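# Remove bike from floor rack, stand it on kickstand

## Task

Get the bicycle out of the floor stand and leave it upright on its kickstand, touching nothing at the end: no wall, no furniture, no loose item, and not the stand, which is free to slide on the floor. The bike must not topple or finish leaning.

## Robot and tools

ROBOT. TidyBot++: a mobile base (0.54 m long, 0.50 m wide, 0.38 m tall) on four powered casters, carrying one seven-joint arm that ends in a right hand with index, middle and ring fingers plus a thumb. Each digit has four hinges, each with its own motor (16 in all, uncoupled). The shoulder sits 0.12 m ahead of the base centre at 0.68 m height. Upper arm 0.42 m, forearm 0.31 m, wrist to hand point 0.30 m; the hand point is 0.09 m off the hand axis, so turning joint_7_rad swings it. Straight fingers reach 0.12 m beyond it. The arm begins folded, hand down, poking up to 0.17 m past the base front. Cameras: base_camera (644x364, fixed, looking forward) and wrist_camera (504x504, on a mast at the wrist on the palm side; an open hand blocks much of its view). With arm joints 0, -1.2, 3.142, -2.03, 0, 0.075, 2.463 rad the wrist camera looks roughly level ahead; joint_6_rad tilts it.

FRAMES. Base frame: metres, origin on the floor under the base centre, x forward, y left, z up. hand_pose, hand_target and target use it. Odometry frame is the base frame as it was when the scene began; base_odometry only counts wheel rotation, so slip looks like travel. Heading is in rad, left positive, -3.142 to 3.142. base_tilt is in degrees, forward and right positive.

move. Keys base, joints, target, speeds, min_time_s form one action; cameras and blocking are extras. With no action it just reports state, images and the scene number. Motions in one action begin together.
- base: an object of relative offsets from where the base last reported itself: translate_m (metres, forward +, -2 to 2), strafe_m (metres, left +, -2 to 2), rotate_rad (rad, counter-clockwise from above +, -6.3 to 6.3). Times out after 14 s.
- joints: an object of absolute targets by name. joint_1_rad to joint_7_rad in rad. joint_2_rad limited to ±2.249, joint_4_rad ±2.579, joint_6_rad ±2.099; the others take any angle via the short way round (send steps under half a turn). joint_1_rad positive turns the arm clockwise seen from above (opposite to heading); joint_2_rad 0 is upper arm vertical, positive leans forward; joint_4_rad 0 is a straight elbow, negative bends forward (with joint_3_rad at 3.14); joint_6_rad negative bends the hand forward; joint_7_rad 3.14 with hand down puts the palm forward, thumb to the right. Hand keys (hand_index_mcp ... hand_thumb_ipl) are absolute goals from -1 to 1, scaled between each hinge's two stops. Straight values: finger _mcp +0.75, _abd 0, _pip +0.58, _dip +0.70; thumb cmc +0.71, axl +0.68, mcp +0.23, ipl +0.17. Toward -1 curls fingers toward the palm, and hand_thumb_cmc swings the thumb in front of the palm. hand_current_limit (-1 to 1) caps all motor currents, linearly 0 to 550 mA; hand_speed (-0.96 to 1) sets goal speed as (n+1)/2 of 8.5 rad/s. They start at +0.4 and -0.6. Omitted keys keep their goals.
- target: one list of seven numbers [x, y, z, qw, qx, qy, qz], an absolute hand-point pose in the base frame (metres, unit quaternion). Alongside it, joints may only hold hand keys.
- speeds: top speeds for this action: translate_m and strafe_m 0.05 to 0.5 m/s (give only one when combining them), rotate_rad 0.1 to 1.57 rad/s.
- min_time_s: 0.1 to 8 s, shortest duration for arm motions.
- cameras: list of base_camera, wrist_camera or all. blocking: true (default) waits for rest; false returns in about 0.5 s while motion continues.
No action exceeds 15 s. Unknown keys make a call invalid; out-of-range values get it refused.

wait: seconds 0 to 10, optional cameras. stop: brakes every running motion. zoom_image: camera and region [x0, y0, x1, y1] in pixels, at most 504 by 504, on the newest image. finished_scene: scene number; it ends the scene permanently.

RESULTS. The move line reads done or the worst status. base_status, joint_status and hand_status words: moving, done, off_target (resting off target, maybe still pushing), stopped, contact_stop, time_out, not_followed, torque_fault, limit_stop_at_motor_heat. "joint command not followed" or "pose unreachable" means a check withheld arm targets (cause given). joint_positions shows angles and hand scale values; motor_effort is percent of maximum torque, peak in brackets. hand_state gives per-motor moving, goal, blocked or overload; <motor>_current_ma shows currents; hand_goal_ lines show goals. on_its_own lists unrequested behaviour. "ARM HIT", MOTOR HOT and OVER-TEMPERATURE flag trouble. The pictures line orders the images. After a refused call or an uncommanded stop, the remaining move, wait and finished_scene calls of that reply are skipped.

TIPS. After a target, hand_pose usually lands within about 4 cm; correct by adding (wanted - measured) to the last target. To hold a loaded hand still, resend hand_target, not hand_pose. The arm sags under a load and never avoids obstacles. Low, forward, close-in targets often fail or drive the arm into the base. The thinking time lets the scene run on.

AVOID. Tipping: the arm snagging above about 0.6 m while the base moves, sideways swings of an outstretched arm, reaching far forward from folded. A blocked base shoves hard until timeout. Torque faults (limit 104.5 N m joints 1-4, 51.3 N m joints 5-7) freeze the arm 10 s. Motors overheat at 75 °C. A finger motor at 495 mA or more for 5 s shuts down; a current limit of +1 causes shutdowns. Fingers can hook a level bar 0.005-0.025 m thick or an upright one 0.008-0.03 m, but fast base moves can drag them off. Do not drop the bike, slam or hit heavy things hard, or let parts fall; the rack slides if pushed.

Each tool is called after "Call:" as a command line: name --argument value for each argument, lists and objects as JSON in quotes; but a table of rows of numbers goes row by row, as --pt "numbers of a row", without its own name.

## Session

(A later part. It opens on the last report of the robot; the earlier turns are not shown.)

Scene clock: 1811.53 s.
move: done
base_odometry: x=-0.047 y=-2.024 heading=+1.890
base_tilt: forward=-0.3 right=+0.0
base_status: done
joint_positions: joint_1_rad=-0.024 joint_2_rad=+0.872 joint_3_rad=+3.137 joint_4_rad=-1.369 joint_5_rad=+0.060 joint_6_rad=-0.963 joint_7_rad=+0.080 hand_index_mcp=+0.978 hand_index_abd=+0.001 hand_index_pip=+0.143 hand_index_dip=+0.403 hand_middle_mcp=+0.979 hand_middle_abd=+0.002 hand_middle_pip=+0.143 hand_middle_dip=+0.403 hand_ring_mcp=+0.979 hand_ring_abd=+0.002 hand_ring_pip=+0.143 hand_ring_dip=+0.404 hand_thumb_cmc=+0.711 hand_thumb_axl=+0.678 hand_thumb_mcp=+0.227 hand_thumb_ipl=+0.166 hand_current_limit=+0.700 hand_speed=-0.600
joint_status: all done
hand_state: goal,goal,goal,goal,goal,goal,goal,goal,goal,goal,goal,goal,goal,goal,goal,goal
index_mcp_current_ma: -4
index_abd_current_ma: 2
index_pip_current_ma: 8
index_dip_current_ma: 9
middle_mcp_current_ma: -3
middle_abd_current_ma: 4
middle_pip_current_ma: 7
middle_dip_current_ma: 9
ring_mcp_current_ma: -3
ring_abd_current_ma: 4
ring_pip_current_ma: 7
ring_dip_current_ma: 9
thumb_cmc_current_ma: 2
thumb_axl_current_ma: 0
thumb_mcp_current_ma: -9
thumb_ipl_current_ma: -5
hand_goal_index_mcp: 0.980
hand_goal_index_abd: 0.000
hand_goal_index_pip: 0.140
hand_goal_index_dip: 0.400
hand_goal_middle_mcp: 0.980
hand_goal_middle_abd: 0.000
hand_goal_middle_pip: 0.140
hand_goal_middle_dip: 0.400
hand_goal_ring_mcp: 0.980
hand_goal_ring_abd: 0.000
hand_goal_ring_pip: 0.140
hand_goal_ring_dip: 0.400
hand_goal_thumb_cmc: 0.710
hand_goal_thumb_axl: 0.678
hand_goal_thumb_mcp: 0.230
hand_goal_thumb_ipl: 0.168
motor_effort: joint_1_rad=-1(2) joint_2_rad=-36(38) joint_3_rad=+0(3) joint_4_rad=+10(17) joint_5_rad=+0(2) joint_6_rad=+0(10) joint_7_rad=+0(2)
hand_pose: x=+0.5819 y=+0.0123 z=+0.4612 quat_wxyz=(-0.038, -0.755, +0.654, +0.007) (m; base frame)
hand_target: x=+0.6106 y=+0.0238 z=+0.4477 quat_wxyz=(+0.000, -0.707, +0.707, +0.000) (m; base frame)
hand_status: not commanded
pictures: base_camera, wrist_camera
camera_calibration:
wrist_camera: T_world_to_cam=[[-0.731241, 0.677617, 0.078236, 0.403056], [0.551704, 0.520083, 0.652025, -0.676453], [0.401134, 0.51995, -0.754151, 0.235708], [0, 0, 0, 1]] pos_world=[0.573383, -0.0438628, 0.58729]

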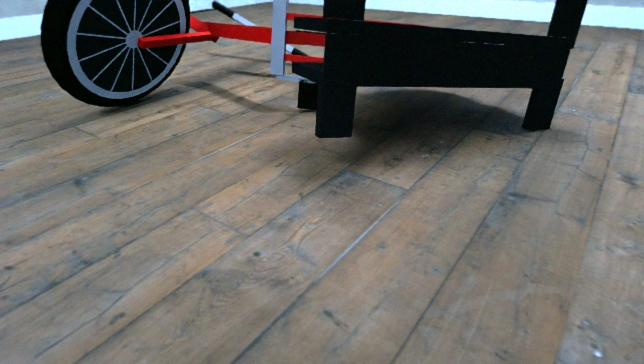

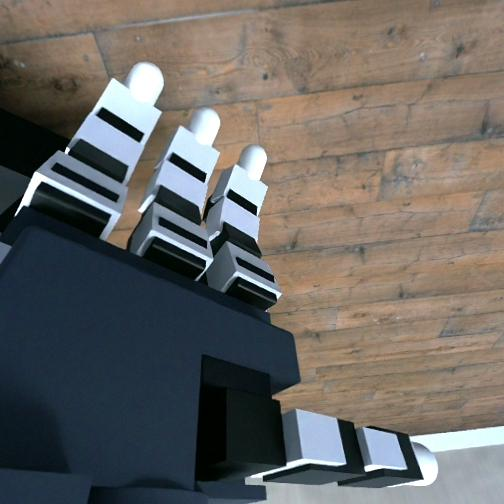

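Call:
move --base '{"strafe_m": -0.476}' --joints '{"joint_1_rad": 0, "joint_5_rad": -0.06, "joint_6_rad": -0.85, "joint_7_rad": -0.06}'

Call:
move --base '{"translate_m": 0.3}' --cameras '["all"]'

Scene clock: 1832.13 s.
move: done
base_odometry: x=+0.405 y=-1.874 heading=+1.890
base_tilt: forward=-0.3 right=+0.0
base_status: done
joint_positions: joint_1_rad=-0.004 joint_2_rad=+0.872 joint_3_rad=+3.140 joint_4_rad=-1.364 joint_5_rad=-0.008 joint_6_rad=-0.899 joint_7_rad=+0.007 hand_index_mcp=+0.978 hand_index_abd=+0.001 hand_index_pip=+0.143 hand_index_dip=+0.403 hand_middle_mcp=+0.979 hand_middle_abd=+0.002 hand_middle_pip=+0.143 hand_middle_dip=+0.403 hand_ring_mcp=+0.979 hand_ring_abd=+0.002 hand_ring_pip=+0.143 hand_ring_dip=+0.404 hand_thumb_cmc=+0.711 hand_thumb_axl=+0.678 hand_thumb_mcp=+0.227 hand_thumb_ipl=+0.166 hand_current_limit=+0.700 hand_speed=-0.600
joint_status: all done
hand_state: goal,goal,goal,goal,goal,goal,goal,goal,goal,goal,goal,goal,goal,goal,goal,goal
index_mcp_current_ma: -5
index_abd_current_ma: 2
index_pip_current_ma: 8
index_dip_current_ma: 9
middle_mcp_current_ma: -3
middle_abd_current_ma: 4
middle_pip_current_ma: 6
middle_dip_current_ma: 9
ring_mcp_current_ma: -3
ring_abd_current_ma: 4
ring_pip_current_ma: 7
ring_dip_current_ma: 9
thumb_cmc_current_ma: 2
thumb_axl_current_ma: 0
thumb_mcp_current_ma: -9
thumb_ipl_current_ma: -5
hand_goal_index_mcp: 0.980
hand_goal_index_abd: 0.000
hand_goal_index_pip: 0.140
hand_goal_index_dip: 0.400
hand_goal_middle_mcp: 0.980
hand_goal_middle_abd: 0.000
hand_goal_middle_pip: 0.140
hand_goal_middle_dip: 0.400
hand_goal_ring_mcp: 0.980
hand_goal_ring_abd: 0.000
hand_goal_ring_pip: 0.140
hand_goal_ring_dip: 0.400
hand_goal_thumb_cmc: 0.710
hand_goal_thumb_axl: 0.678
hand_goal_thumb_mcp: 0.230
hand_goal_thumb_ipl: 0.168
motor_effort: joint_1_rad=-1(4) joint_2_rad=-36(37) joint_3_rad=+1(2) joint_4_rad=+11(12) joint_5_rad=-1(2) joint_6_rad=+1(1) joint_7_rad=+0(1)
hand_pose: x=+0.6052 y=+0.0287 z=+0.4564 quat_wxyz=(+0.005, -0.709, +0.705, +0.000) (m; base frame)
hand_target: x=+0.6302 y=+0.0457 z=+0.4452 quat_wxyz=(+0.036, -0.671, +0.741, -0.002) (m; base frame)
hand_status: not commanded
pictures: none

Scene clock: 1834.03 s.
move: done
base_odometry: x=+0.311 y=-1.589 heading=+1.890
base_tilt: forward=-0.2 right=+0.0
base_status: done
joint_positions: joint_1_rad=-0.004 joint_2_rad=+0.873 joint_3_rad=+3.140 joint_4_rad=-1.359 joint_5_rad=-0.008 joint_6_rad=-0.897 joint_7_rad=+0.007 hand_index_mcp=+0.978 hand_index_abd=+0.001 hand_index_pip=+0.143 hand_index_dip=+0.403 hand_middle_mcp=+0.979 hand_middle_abd=+0.002 hand_middle_pip=+0.143 hand_middle_dip=+0.403 hand_ring_mcp=+0.978 hand_ring_abd=+0.002 hand_ring_pip=+0.143 hand_ring_dip=+0.404 hand_thumb_cmc=+0.711 hand_thumb_axl=+0.678 hand_thumb_mcp=+0.227 hand_thumb_ipl=+0.166 hand_current_limit=+0.700 hand_speed=-0.600
joint_status: not commanded
hand_state: goal,goal,goal,goal,goal,goal,goal,goal,goal,goal,goal,goal,goal,goal,goal,goal
index_mcp_current_ma: -5
index_abd_current_ma: 2
index_pip_current_ma: 8
index_dip_current_ma: 9
middle_mcp_current_ma: -3
middle_abd_current_ma: 4
middle_pip_current_ma: 6
middle_dip_current_ma: 9
ring_mcp_current_ma: -4
ring_abd_current_ma: 4
ring_pip_current_ma: 7
ring_dip_current_ma: 9
thumb_cmc_current_ma: 2
thumb_axl_current_ma: 0
thumb_mcp_current_ma: -9
thumb_ipl_current_ma: -5
hand_goal_index_mcp: 0.980
hand_goal_index_abd: 0.000
hand_goal_index_pip: 0.140
hand_goal_index_dip: 0.400
hand_goal_middle_mcp: 0.980
hand_goal_middle_abd: 0.000
hand_goal_middle_pip: 0.140
hand_goal_middle_dip: 0.400
hand_goal_ring_mcp: 0.980
hand_goal_ring_abd: 0.000
hand_goal_ring_pip: 0.140
hand_goal_ring_dip: 0.400
hand_goal_thumb_cmc: 0.710
hand_goal_thumb_axl: 0.678
hand_goal_thumb_mcp: 0.230
hand_goal_thumb_ipl: 0.168
motor_effort: joint_1_rad=+0(1) joint_2_rad=-36(38) joint_3_rad=+0(1) joint_4_rad=+11(12) joint_5_rad=-1(1) joint_6_rad=+1(2) joint_7_rad=+0(1)
hand_pose: x=+0.6081 y=+0.0287 z=+0.4568 quat_wxyz=(+0.007, -0.709, +0.705, -0.002) (m; base frame)
hand_target: x=+0.6302 y=+0.0457 z=+0.4452 quat_wxyz=(+0.036, -0.671, +0.741, -0.002) (m; base frame)
hand_status: not commanded
pictures: base_camera, wrist_camera
camera_calibration:
wrist_camera: T_world_to_cam=[[-0.638295, 0.767102, 0.0642961, 0.358672], [0.563074, 0.408305, 0.718495, -0.730642], [0.524906, 0.494815, -0.692554, 0.110718], [0, 0, 0, 1]] pos_world=[0.582228, -0.0315984, 0.578579]

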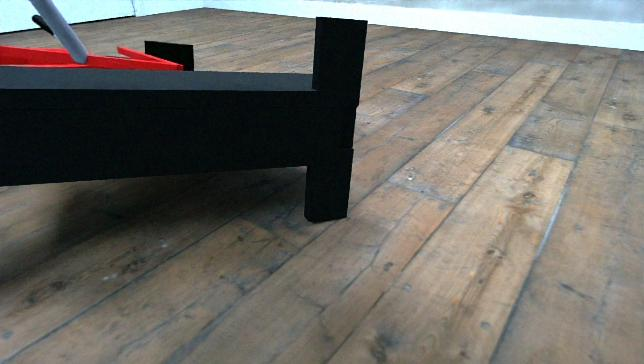

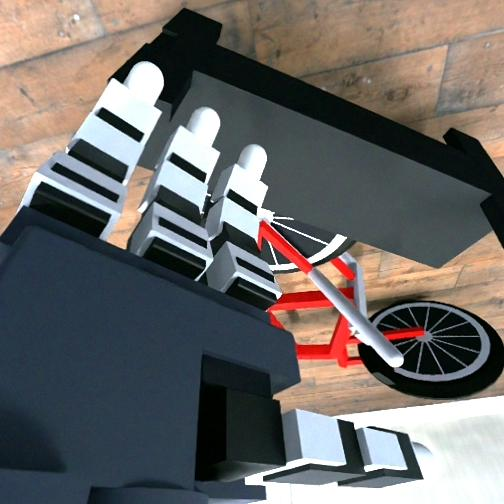

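Call:
zoom_image --camera "wrist_camera" --region '[100, 0, 504, 300]'

Scaled by 1.248 from the camera's 504x504 image, which has a finer 720x720 frame.

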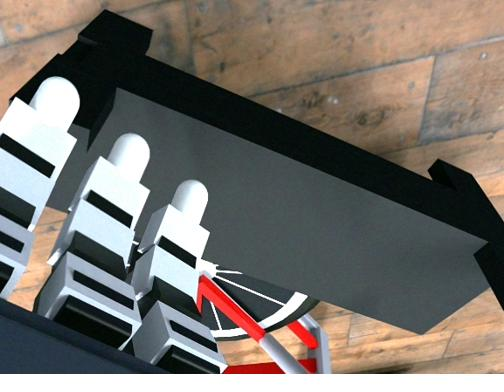

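Call:
move --base '{"strafe_m": -0.034, "translate_m": 0.12}' --cameras '["all"]'

Scene clock: 1884.80 s.
move: done
base_odometry: x=+0.305 y=-1.465 heading=+1.890
base_tilt: forward=-0.3 right=+0.0
base_status: done
joint_positions: joint_1_rad=-0.004 joint_2_rad=+0.873 joint_3_rad=+3.140 joint_4_rad=-1.358 joint_5_rad=-0.008 joint_6_rad=-0.896 joint_7_rad=+0.007 hand_index_mcp=+0.978 hand_index_abd=+0.001 hand_index_pip=+0.143 hand_index_dip=+0.403 hand_middle_mcp=+0.979 hand_middle_abd=+0.002 hand_middle_pip=+0.143 hand_middle_dip=+0.403 hand_ring_mcp=+0.978 hand_ring_abd=+0.002 hand_ring_pip=+0.143 hand_ring_dip=+0.404 hand_thumb_cmc=+0.711 hand_thumb_axl=+0.678 hand_thumb_mcp=+0.227 hand_thumb_ipl=+0.166 hand_current_limit=+0.700 hand_speed=-0.600
joint_status: not commanded
hand_state: goal,goal,goal,goal,goal,goal,goal,goal,goal,goal,goal,goal,goal,goal,goal,goal
index_mcp_current_ma: -5
index_abd_current_ma: 2
index_pip_current_ma: 8
index_dip_current_ma: 9
middle_mcp_current_ma: -3
middle_abd_current_ma: 4
middle_pip_current_ma: 6
middle_dip_current_ma: 9
ring_mcp_current_ma: -4
ring_abd_current_ma: 4
ring_pip_current_ma: 7
ring_dip_current_ma: 9
thumb_cmc_current_ma: 2
thumb_axl_current_ma: 0
thumb_mcp_current_ma: -9
thumb_ipl_current_ma: -5
hand_goal_index_mcp: 0.980
hand_goal_index_abd: 0.000
hand_goal_index_pip: 0.140
hand_goal_index_dip: 0.400
hand_goal_middle_mcp: 0.980
hand_goal_middle_abd: 0.000
hand_goal_middle_pip: 0.140
hand_goal_middle_dip: 0.400
hand_goal_ring_mcp: 0.980
hand_goal_ring_abd: 0.000
hand_goal_ring_pip: 0.140
hand_goal_ring_dip: 0.400
hand_goal_thumb_cmc: 0.710
hand_goal_thumb_axl: 0.678
hand_goal_thumb_mcp: 0.230
hand_goal_thumb_ipl: 0.168
motor_effort: joint_1_rad=+0(2) joint_2_rad=-36(38) joint_3_rad=+1(1) joint_4_rad=+10(12) joint_5_rad=+0(1) joint_6_rad=+1(2) joint_7_rad=+0(1)
hand_pose: x=+0.6092 y=+0.0287 z=+0.4569 quat_wxyz=(+0.008, -0.709, +0.705, -0.003) (m; base frame)
hand_target: x=+0.6302 y=+0.0457 z=+0.4452 quat_wxyz=(+0.036, -0.671, +0.741, -0.002) (m; base frame)
hand_status: not commanded
pictures: base_camera, wrist_camera
camera_calibration:
wrist_camera: T_world_to_cam=[[-0.638452, 0.767102, 0.062715, 0.360251], [0.561299, 0.40831, 0.719879, -0.730912], [0.526614, 0.49481, -0.69126, 0.108502], [0, 0, 0, 1]] pos_world=[0.583125, -0.0315984, 0.578578]

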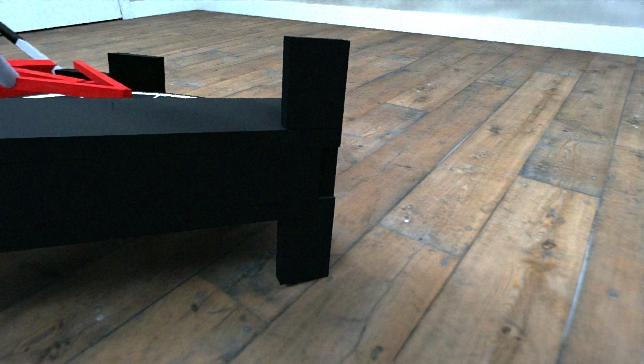

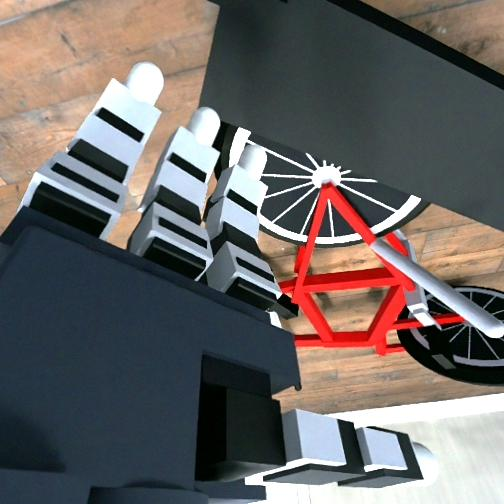

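Call:
move --joints '{"joint_2_rad": 1.152, "joint_4_rad": -1.30, "joint_6_rad": -0.65}' --min_time_s 3 --cameras '["all"]'

Scene clock: 1921.93 s.
move: done
base_odometry: x=+0.305 y=-1.465 heading=+1.890
base_tilt: forward=-0.3 right=+0.0
base_status: not commanded
joint_positions: joint_1_rad=-0.004 joint_2_rad=+1.115 joint_3_rad=+3.140 joint_4_rad=-1.331 joint_5_rad=-0.008 joint_6_rad=-0.708 joint_7_rad=+0.007 hand_index_mcp=+0.978 hand_index_abd=+0.001 hand_index_pip=+0.143 hand_index_dip=+0.403 hand_middle_mcp=+0.979 hand_middle_abd=+0.002 hand_middle_pip=+0.143 hand_middle_dip=+0.403 hand_ring_mcp=+0.978 hand_ring_abd=+0.002 hand_ring_pip=+0.143 hand_ring_dip=+0.404 hand_thumb_cmc=+0.711 hand_thumb_axl=+0.678 hand_thumb_mcp=+0.227 hand_thumb_ipl=+0.166 hand_current_limit=+0.700 hand_speed=-0.600
joint_status: all done
hand_state: goal,goal,goal,goal,goal,goal,goal,goal,goal,goal,goal,goal,goal,goal,goal,goal
index_mcp_current_ma: -5
index_abd_current_ma: 2
index_pip_current_ma: 8
index_dip_current_ma: 9
middle_mcp_current_ma: -3
middle_abd_current_ma: 4
middle_pip_current_ma: 6
middle_dip_current_ma: 9
ring_mcp_current_ma: -4
ring_abd_current_ma: 4
ring_pip_current_ma: 7
ring_dip_current_ma: 9
thumb_cmc_current_ma: 2
thumb_axl_current_ma: 0
thumb_mcp_current_ma: -9
thumb_ipl_current_ma: -5
hand_goal_index_mcp: 0.980
hand_goal_index_abd: 0.000
hand_goal_index_pip: 0.140
hand_goal_index_dip: 0.400
hand_goal_middle_mcp: 0.980
hand_goal_middle_abd: 0.000
hand_goal_middle_pip: 0.140
hand_goal_middle_dip: 0.400
hand_goal_ring_mcp: 0.980
hand_goal_ring_abd: 0.000
hand_goal_ring_pip: 0.140
hand_goal_ring_dip: 0.400
hand_goal_thumb_cmc: 0.710
hand_goal_thumb_axl: 0.678
hand_goal_thumb_mcp: 0.230
hand_goal_thumb_ipl: 0.168
motor_effort: joint_1_rad=-1(1) joint_2_rad=-38(39) joint_3_rad=+0(1) joint_4_rad=+9(12) joint_5_rad=-1(1) joint_6_rad=+1(2) joint_7_rad=+1(1)
hand_pose: x=+0.6095 y=+0.0286 z=+0.3257 quat_wxyz=(-0.002, -0.709, +0.705, +0.007) (m; base frame)
hand_target: x=+0.6336 y=+0.0438 z=+0.3072 quat_wxyz=(+0.027, -0.668, +0.744, +0.000) (m; base frame)
hand_status: not commanded
pictures: base_camera, wrist_camera
camera_calibration:
wrist_camera: T_world_to_cam=[[-0.635418, 0.768079, 0.0793625, 0.361475], [0.581289, 0.408155, 0.703927, -0.64361], [0.508279, 0.49342, -0.705825, 0.0337403], [0, 0, 0, 1]] pos_world=[0.586662, -0.0315969, 0.448182]

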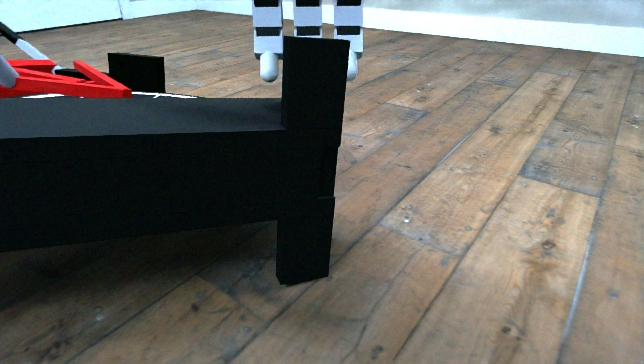

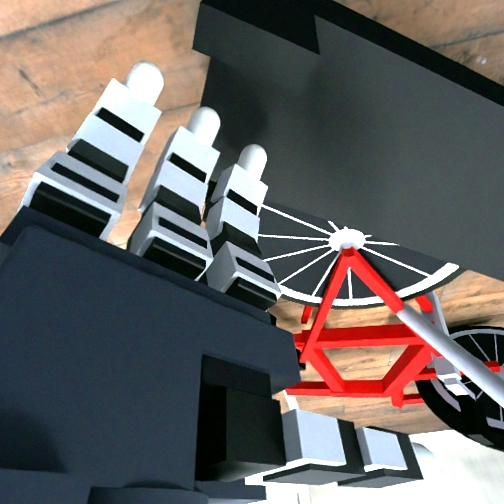

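Call:
move --base '{"translate_m": -0.12}' --speeds '{"translate_m": 0.08}' --cameras '["all"]'

Scene clock: 1927.27 s.
move: done
base_odometry: x=+0.343 y=-1.579 heading=+1.890
base_tilt: forward=-0.2 right=+0.0
base_status: done
joint_positions: joint_1_rad=-0.004 joint_2_rad=+1.116 joint_3_rad=+3.140 joint_4_rad=-1.317 joint_5_rad=-0.008 joint_6_rad=-0.692 joint_7_rad=+0.007 hand_index_mcp=+0.978 hand_index_abd=+0.001 hand_index_pip=+0.143 hand_index_dip=+0.403 hand_middle_mcp=+0.991 hand_middle_abd=+0.005 hand_middle_pip=+0.151 hand_middle_dip=+0.408 hand_ring_mcp=+0.979 hand_ring_abd=+0.002 hand_ring_pip=+0.143 hand_ring_dip=+0.404 hand_thumb_cmc=+0.711 hand_thumb_axl=+0.678 hand_thumb_mcp=+0.227 hand_thumb_ipl=+0.166 hand_current_limit=+0.700 hand_speed=-0.600
joint_status: not commanded
hand_state: goal,goal,goal,goal,goal,goal,goal,goal,goal,goal,goal,goal,goal,goal,goal,goal
index_mcp_current_ma: -5
index_abd_current_ma: 2
index_pip_current_ma: 8
index_dip_current_ma: 9
middle_mcp_current_ma: 34
middle_abd_current_ma: 12
middle_pip_current_ma: 34
middle_dip_current_ma: 21
ring_mcp_current_ma: -2
ring_abd_current_ma: 3
ring_pip_current_ma: 8
ring_dip_current_ma: 9
thumb_cmc_current_ma: 2
thumb_axl_current_ma: 0
thumb_mcp_current_ma: -9
thumb_ipl_current_ma: -5
hand_goal_index_mcp: 0.980
hand_goal_index_abd: 0.000
hand_goal_index_pip: 0.140
hand_goal_index_dip: 0.400
hand_goal_middle_mcp: 0.980
hand_goal_middle_abd: 0.000
hand_goal_middle_pip: 0.140
hand_goal_middle_dip: 0.400
hand_goal_ring_mcp: 0.980
hand_goal_ring_abd: 0.000
hand_goal_ring_pip: 0.140
hand_goal_ring_dip: 0.400
hand_goal_thumb_cmc: 0.710
hand_goal_thumb_axl: 0.678
hand_goal_thumb_mcp: 0.230
hand_goal_thumb_ipl: 0.168
motor_effort: joint_1_rad=+0(1) joint_2_rad=-38(39) joint_3_rad=+0(2) joint_4_rad=+8(10) joint_5_rad=-1(1) joint_6_rad=+0(1) joint_7_rad=+0(1)
hand_pose: x=+0.6213 y=+0.0286 z=+0.3255 quat_wxyz=(+0.008, -0.709, +0.705, -0.003) (m; base frame)
hand_target: x=+0.6336 y=+0.0438 z=+0.3072 quat_wxyz=(+0.027, -0.668, +0.744, +0.000) (m; base frame)
hand_status: not commanded
pictures: base_camera, wrist_camera
camera_calibration:
wrist_camera: T_world_to_cam=[[-0.637336, 0.768152, 0.0611925, 0.375998], [0.561046, 0.408129, 0.720179, -0.643046], [0.528233, 0.493328, -0.691085, 0.0103768], [0, 0, 0, 1]] pos_world=[0.594935, -0.0314968, 0.447271]

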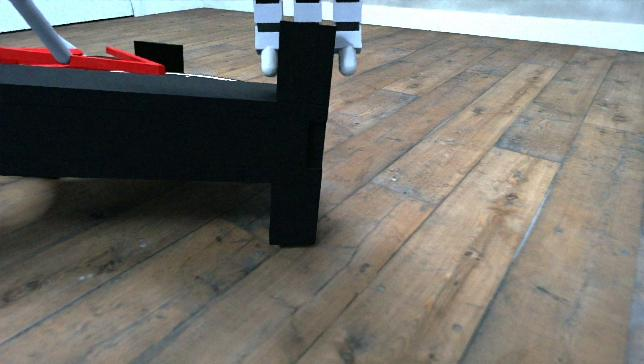

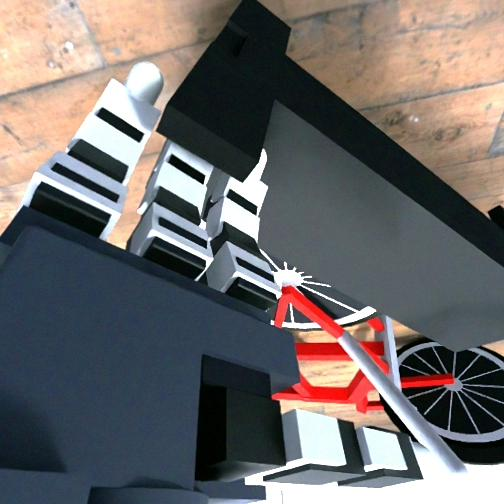

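Call:
move --base '{"translate_m": -0.12}' --speeds '{"translate_m": 0.08}' --cameras '["all"]'

Scene clock: 1932.43 s.
move: done
base_odometry: x=+0.381 y=-1.693 heading=+1.890
base_tilt: forward=-0.3 right=+0.0
base_status: done
joint_positions: joint_1_rad=-0.004 joint_2_rad=+1.116 joint_3_rad=+3.140 joint_4_rad=-1.301 joint_5_rad=-0.008 joint_6_rad=-0.666 joint_7_rad=+0.007 hand_index_mcp=+0.999 hand_index_abd=+0.006 hand_index_pip=+0.204 hand_index_dip=+0.432 hand_middle_mcp=+0.979 hand_middle_abd=+0.003 hand_middle_pip=+0.143 hand_middle_dip=+0.403 hand_ring_mcp=+0.979 hand_ring_abd=+0.002 hand_ring_pip=+0.143 hand_ring_dip=+0.404 hand_thumb_cmc=+0.711 hand_thumb_axl=+0.678 hand_thumb_mcp=+0.227 hand_thumb_ipl=+0.166 hand_current_limit=+0.700 hand_speed=-0.600
joint_status: not commanded
hand_state: goal,goal,blocked,blocked,goal,goal,goal,goal,goal,goal,goal,goal,goal,goal,goal,goal
index_mcp_current_ma: 67
index_abd_current_ma: 13
index_pip_current_ma: 247
index_dip_current_ma: 114
middle_mcp_current_ma: -3
middle_abd_current_ma: 7
middle_pip_current_ma: 7
middle_dip_current_ma: 9
ring_mcp_current_ma: -3
ring_abd_current_ma: 3
ring_pip_current_ma: 7
ring_dip_current_ma: 9
thumb_cmc_current_ma: 2
thumb_axl_current_ma: 0
thumb_mcp_current_ma: -9
thumb_ipl_current_ma: -5
hand_goal_index_mcp: 0.980
hand_goal_index_abd: 0.000
hand_goal_index_pip: 0.140
hand_goal_index_dip: 0.400
hand_goal_middle_mcp: 0.980
hand_goal_middle_abd: 0.000
hand_goal_middle_pip: 0.140
hand_goal_middle_dip: 0.400
hand_goal_ring_mcp: 0.980
hand_goal_ring_abd: 0.000
hand_goal_ring_pip: 0.140
hand_goal_ring_dip: 0.400
hand_goal_thumb_cmc: 0.710
hand_goal_thumb_axl: 0.678
hand_goal_thumb_mcp: 0.230
hand_goal_thumb_ipl: 0.168
motor_effort: joint_1_rad=-1(1) joint_2_rad=-37(38) joint_3_rad=-1(2) joint_4_rad=+7(9) joint_5_rad=-1(1) joint_6_rad=-2(4) joint_7_rad=+1(1)
hand_pose: x=+0.6381 y=+0.0287 z=+0.3258 quat_wxyz=(+0.023, -0.709, +0.705, -0.018) (m; base frame)
hand_target: x=+0.6336 y=+0.0438 z=+0.3072 quat_wxyz=(+0.027, -0.668, +0.744, +0.000) (m; base frame)
hand_status: not commanded
pictures: base_camera, wrist_camera
camera_calibration:
wrist_camera: T_world_to_cam=[[-0.63922, 0.768258, 0.0343161, 0.396628], [0.530149, 0.407901, 0.743343, -0.640534], [0.557082, 0.493352, -0.668029, -0.024205], [0, 0, 0, 1]] pos_world=[0.606595, -0.0314969, 0.446356]

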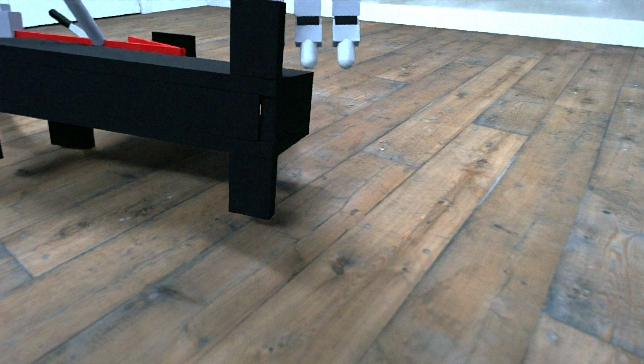

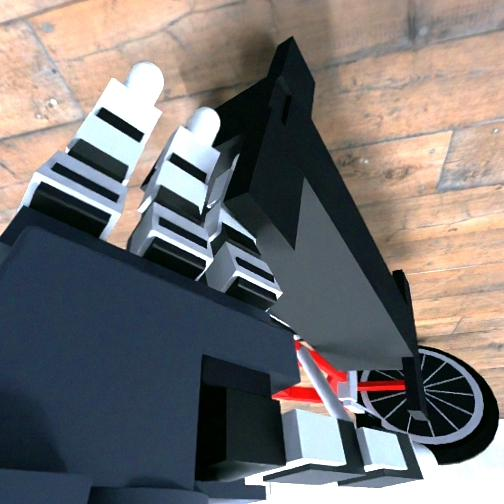

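Call:
move --base '{"translate_m": 0.05}' --speeds '{"translate_m": 0.1}'

Call:
move --base '{"strafe_m": 0.085}' --speeds '{"strafe_m": 0.1}' --cameras '["all"]'

Scene clock: 1939.83 s.
move: done
base_odometry: x=+0.365 y=-1.645 heading=+1.890
base_tilt: forward=-0.3 right=+0.0
base_status: done
joint_positions: joint_1_rad=-0.004 joint_2_rad=+1.117 joint_3_rad=+3.140 joint_4_rad=-1.301 joint_5_rad=-0.008 joint_6_rad=-0.665 joint_7_rad=+0.007 hand_index_mcp=+0.999 hand_index_abd=+0.000 hand_index_pip=+0.159 hand_index_dip=+0.410 hand_middle_mcp=+0.986 hand_middle_abd=-0.002 hand_middle_pip=+0.149 hand_middle_dip=+0.406 hand_ring_mcp=+0.978 hand_ring_abd=+0.002 hand_ring_pip=+0.143 hand_ring_dip=+0.403 hand_thumb_cmc=+0.711 hand_thumb_axl=+0.678 hand_thumb_mcp=+0.227 hand_thumb_ipl=+0.166 hand_current_limit=+0.700 hand_speed=-0.600
joint_status: not commanded
hand_state: goal,goal,goal,goal,goal,goal,goal,goal,goal,goal,goal,goal,goal,goal,goal,goal
index_mcp_current_ma: 66
index_abd_current_ma: 1
index_pip_current_ma: 62
index_dip_current_ma: 29
middle_mcp_current_ma: 18
middle_abd_current_ma: -4
middle_pip_current_ma: 26
middle_dip_current_ma: 15
ring_mcp_current_ma: -4
ring_abd_current_ma: 3
ring_pip_current_ma: 7
ring_dip_current_ma: 9
thumb_cmc_current_ma: 2
thumb_axl_current_ma: 0
thumb_mcp_current_ma: -9
thumb_ipl_current_ma: -5
hand_goal_index_mcp: 0.980
hand_goal_index_abd: 0.000
hand_goal_index_pip: 0.140
hand_goal_index_dip: 0.400
hand_goal_middle_mcp: 0.980
hand_goal_middle_abd: 0.000
hand_goal_middle_pip: 0.140
hand_goal_middle_dip: 0.400
hand_goal_ring_mcp: 0.980
hand_goal_ring_abd: 0.000
hand_goal_ring_pip: 0.140
hand_goal_ring_dip: 0.400
hand_goal_thumb_cmc: 0.710
hand_goal_thumb_axl: 0.678
hand_goal_thumb_mcp: 0.230
hand_goal_thumb_ipl: 0.168
motor_effort: joint_1_rad=+0(3) joint_2_rad=-38(40) joint_3_rad=+0(2) joint_4_rad=+8(10) joint_5_rad=+0(1) joint_6_rad=+0(2) joint_7_rad=+1(1)
hand_pose: x=+0.6380 y=+0.0284 z=+0.3251 quat_wxyz=(+0.023, -0.708, +0.705, -0.018) (m; base frame)
hand_target: x=+0.6336 y=+0.0438 z=+0.3072 quat_wxyz=(+0.027, -0.668, +0.744, +0.000) (m; base frame)
hand_status: not commanded
pictures: none

Scene clock: 1941.27 s.
move: done
base_odometry: x=+0.284 y=-1.672 heading=+1.890
base_tilt: forward=-0.3 right=+0.0
base_status: done
joint_positions: joint_1_rad=-0.003 joint_2_rad=+1.117 joint_3_rad=+3.141 joint_4_rad=-1.301 joint_5_rad=-0.008 joint_6_rad=-0.665 joint_7_rad=+0.007 hand_index_mcp=+0.979 hand_index_abd=+0.000 hand_index_pip=+0.144 hand_index_dip=+0.404 hand_middle_mcp=+0.979 hand_middle_abd=-0.003 hand_middle_pip=+0.143 hand_middle_dip=+0.404 hand_ring_mcp=+0.990 hand_ring_abd=-0.004 hand_ring_pip=+0.148 hand_ring_dip=+0.404 hand_thumb_cmc=+0.711 hand_thumb_axl=+0.678 hand_thumb_mcp=+0.227 hand_thumb_ipl=+0.166 hand_current_limit=+0.700 hand_speed=-0.600
joint_status: not commanded
hand_state: goal,goal,goal,goal,goal,goal,goal,goal,goal,goal,goal,goal,goal,goal,goal,goal
index_mcp_current_ma: -2
index_abd_current_ma: 1
index_pip_current_ma: 9
index_dip_current_ma: 9
middle_mcp_current_ma: -1
middle_abd_current_ma: -6
middle_pip_current_ma: 8
middle_dip_current_ma: 9
ring_mcp_current_ma: 31
ring_abd_current_ma: -9
ring_pip_current_ma: 22
ring_dip_current_ma: 9
thumb_cmc_current_ma: 2
thumb_axl_current_ma: 0
thumb_mcp_current_ma: -9
thumb_ipl_current_ma: -5
hand_goal_index_mcp: 0.980
hand_goal_index_abd: 0.000
hand_goal_index_pip: 0.140
hand_goal_index_dip: 0.400
hand_goal_middle_mcp: 0.980
hand_goal_middle_abd: 0.000
hand_goal_middle_pip: 0.140
hand_goal_middle_dip: 0.400
hand_goal_ring_mcp: 0.980
hand_goal_ring_abd: 0.000
hand_goal_ring_pip: 0.140
hand_goal_ring_dip: 0.400
hand_goal_thumb_cmc: 0.710
hand_goal_thumb_axl: 0.678
hand_goal_thumb_mcp: 0.230
hand_goal_thumb_ipl: 0.168
motor_effort: joint_1_rad=-1(4) joint_2_rad=-38(39) joint_3_rad=+0(2) joint_4_rad=+9(10) joint_5_rad=-1(1) joint_6_rad=+0(1) joint_7_rad=+0(1)
hand_pose: x=+0.6381 y=+0.0275 z=+0.3250 quat_wxyz=(+0.023, -0.708, +0.706, -0.019) (m; base frame)
hand_target: x=+0.6336 y=+0.0438 z=+0.3072 quat_wxyz=(+0.027, -0.668, +0.744, +0.000) (m; base frame)
hand_status: not commanded
pictures: base_camera, wrist_camera
camera_calibration:
wrist_camera: T_world_to_cam=[[-0.637845, 0.769426, 0.0337265, 0.396833], [0.530879, 0.407522, 0.74303, -0.639797], [0.557962, 0.491842, -0.668408, -0.0246153], [0, 0, 0, 1]] pos_world=[0.606507, -0.0324955, 0.445551]

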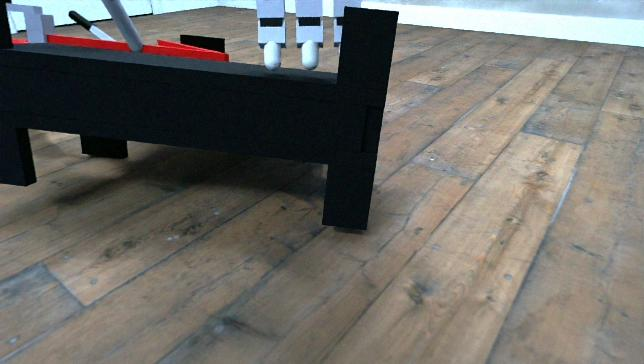

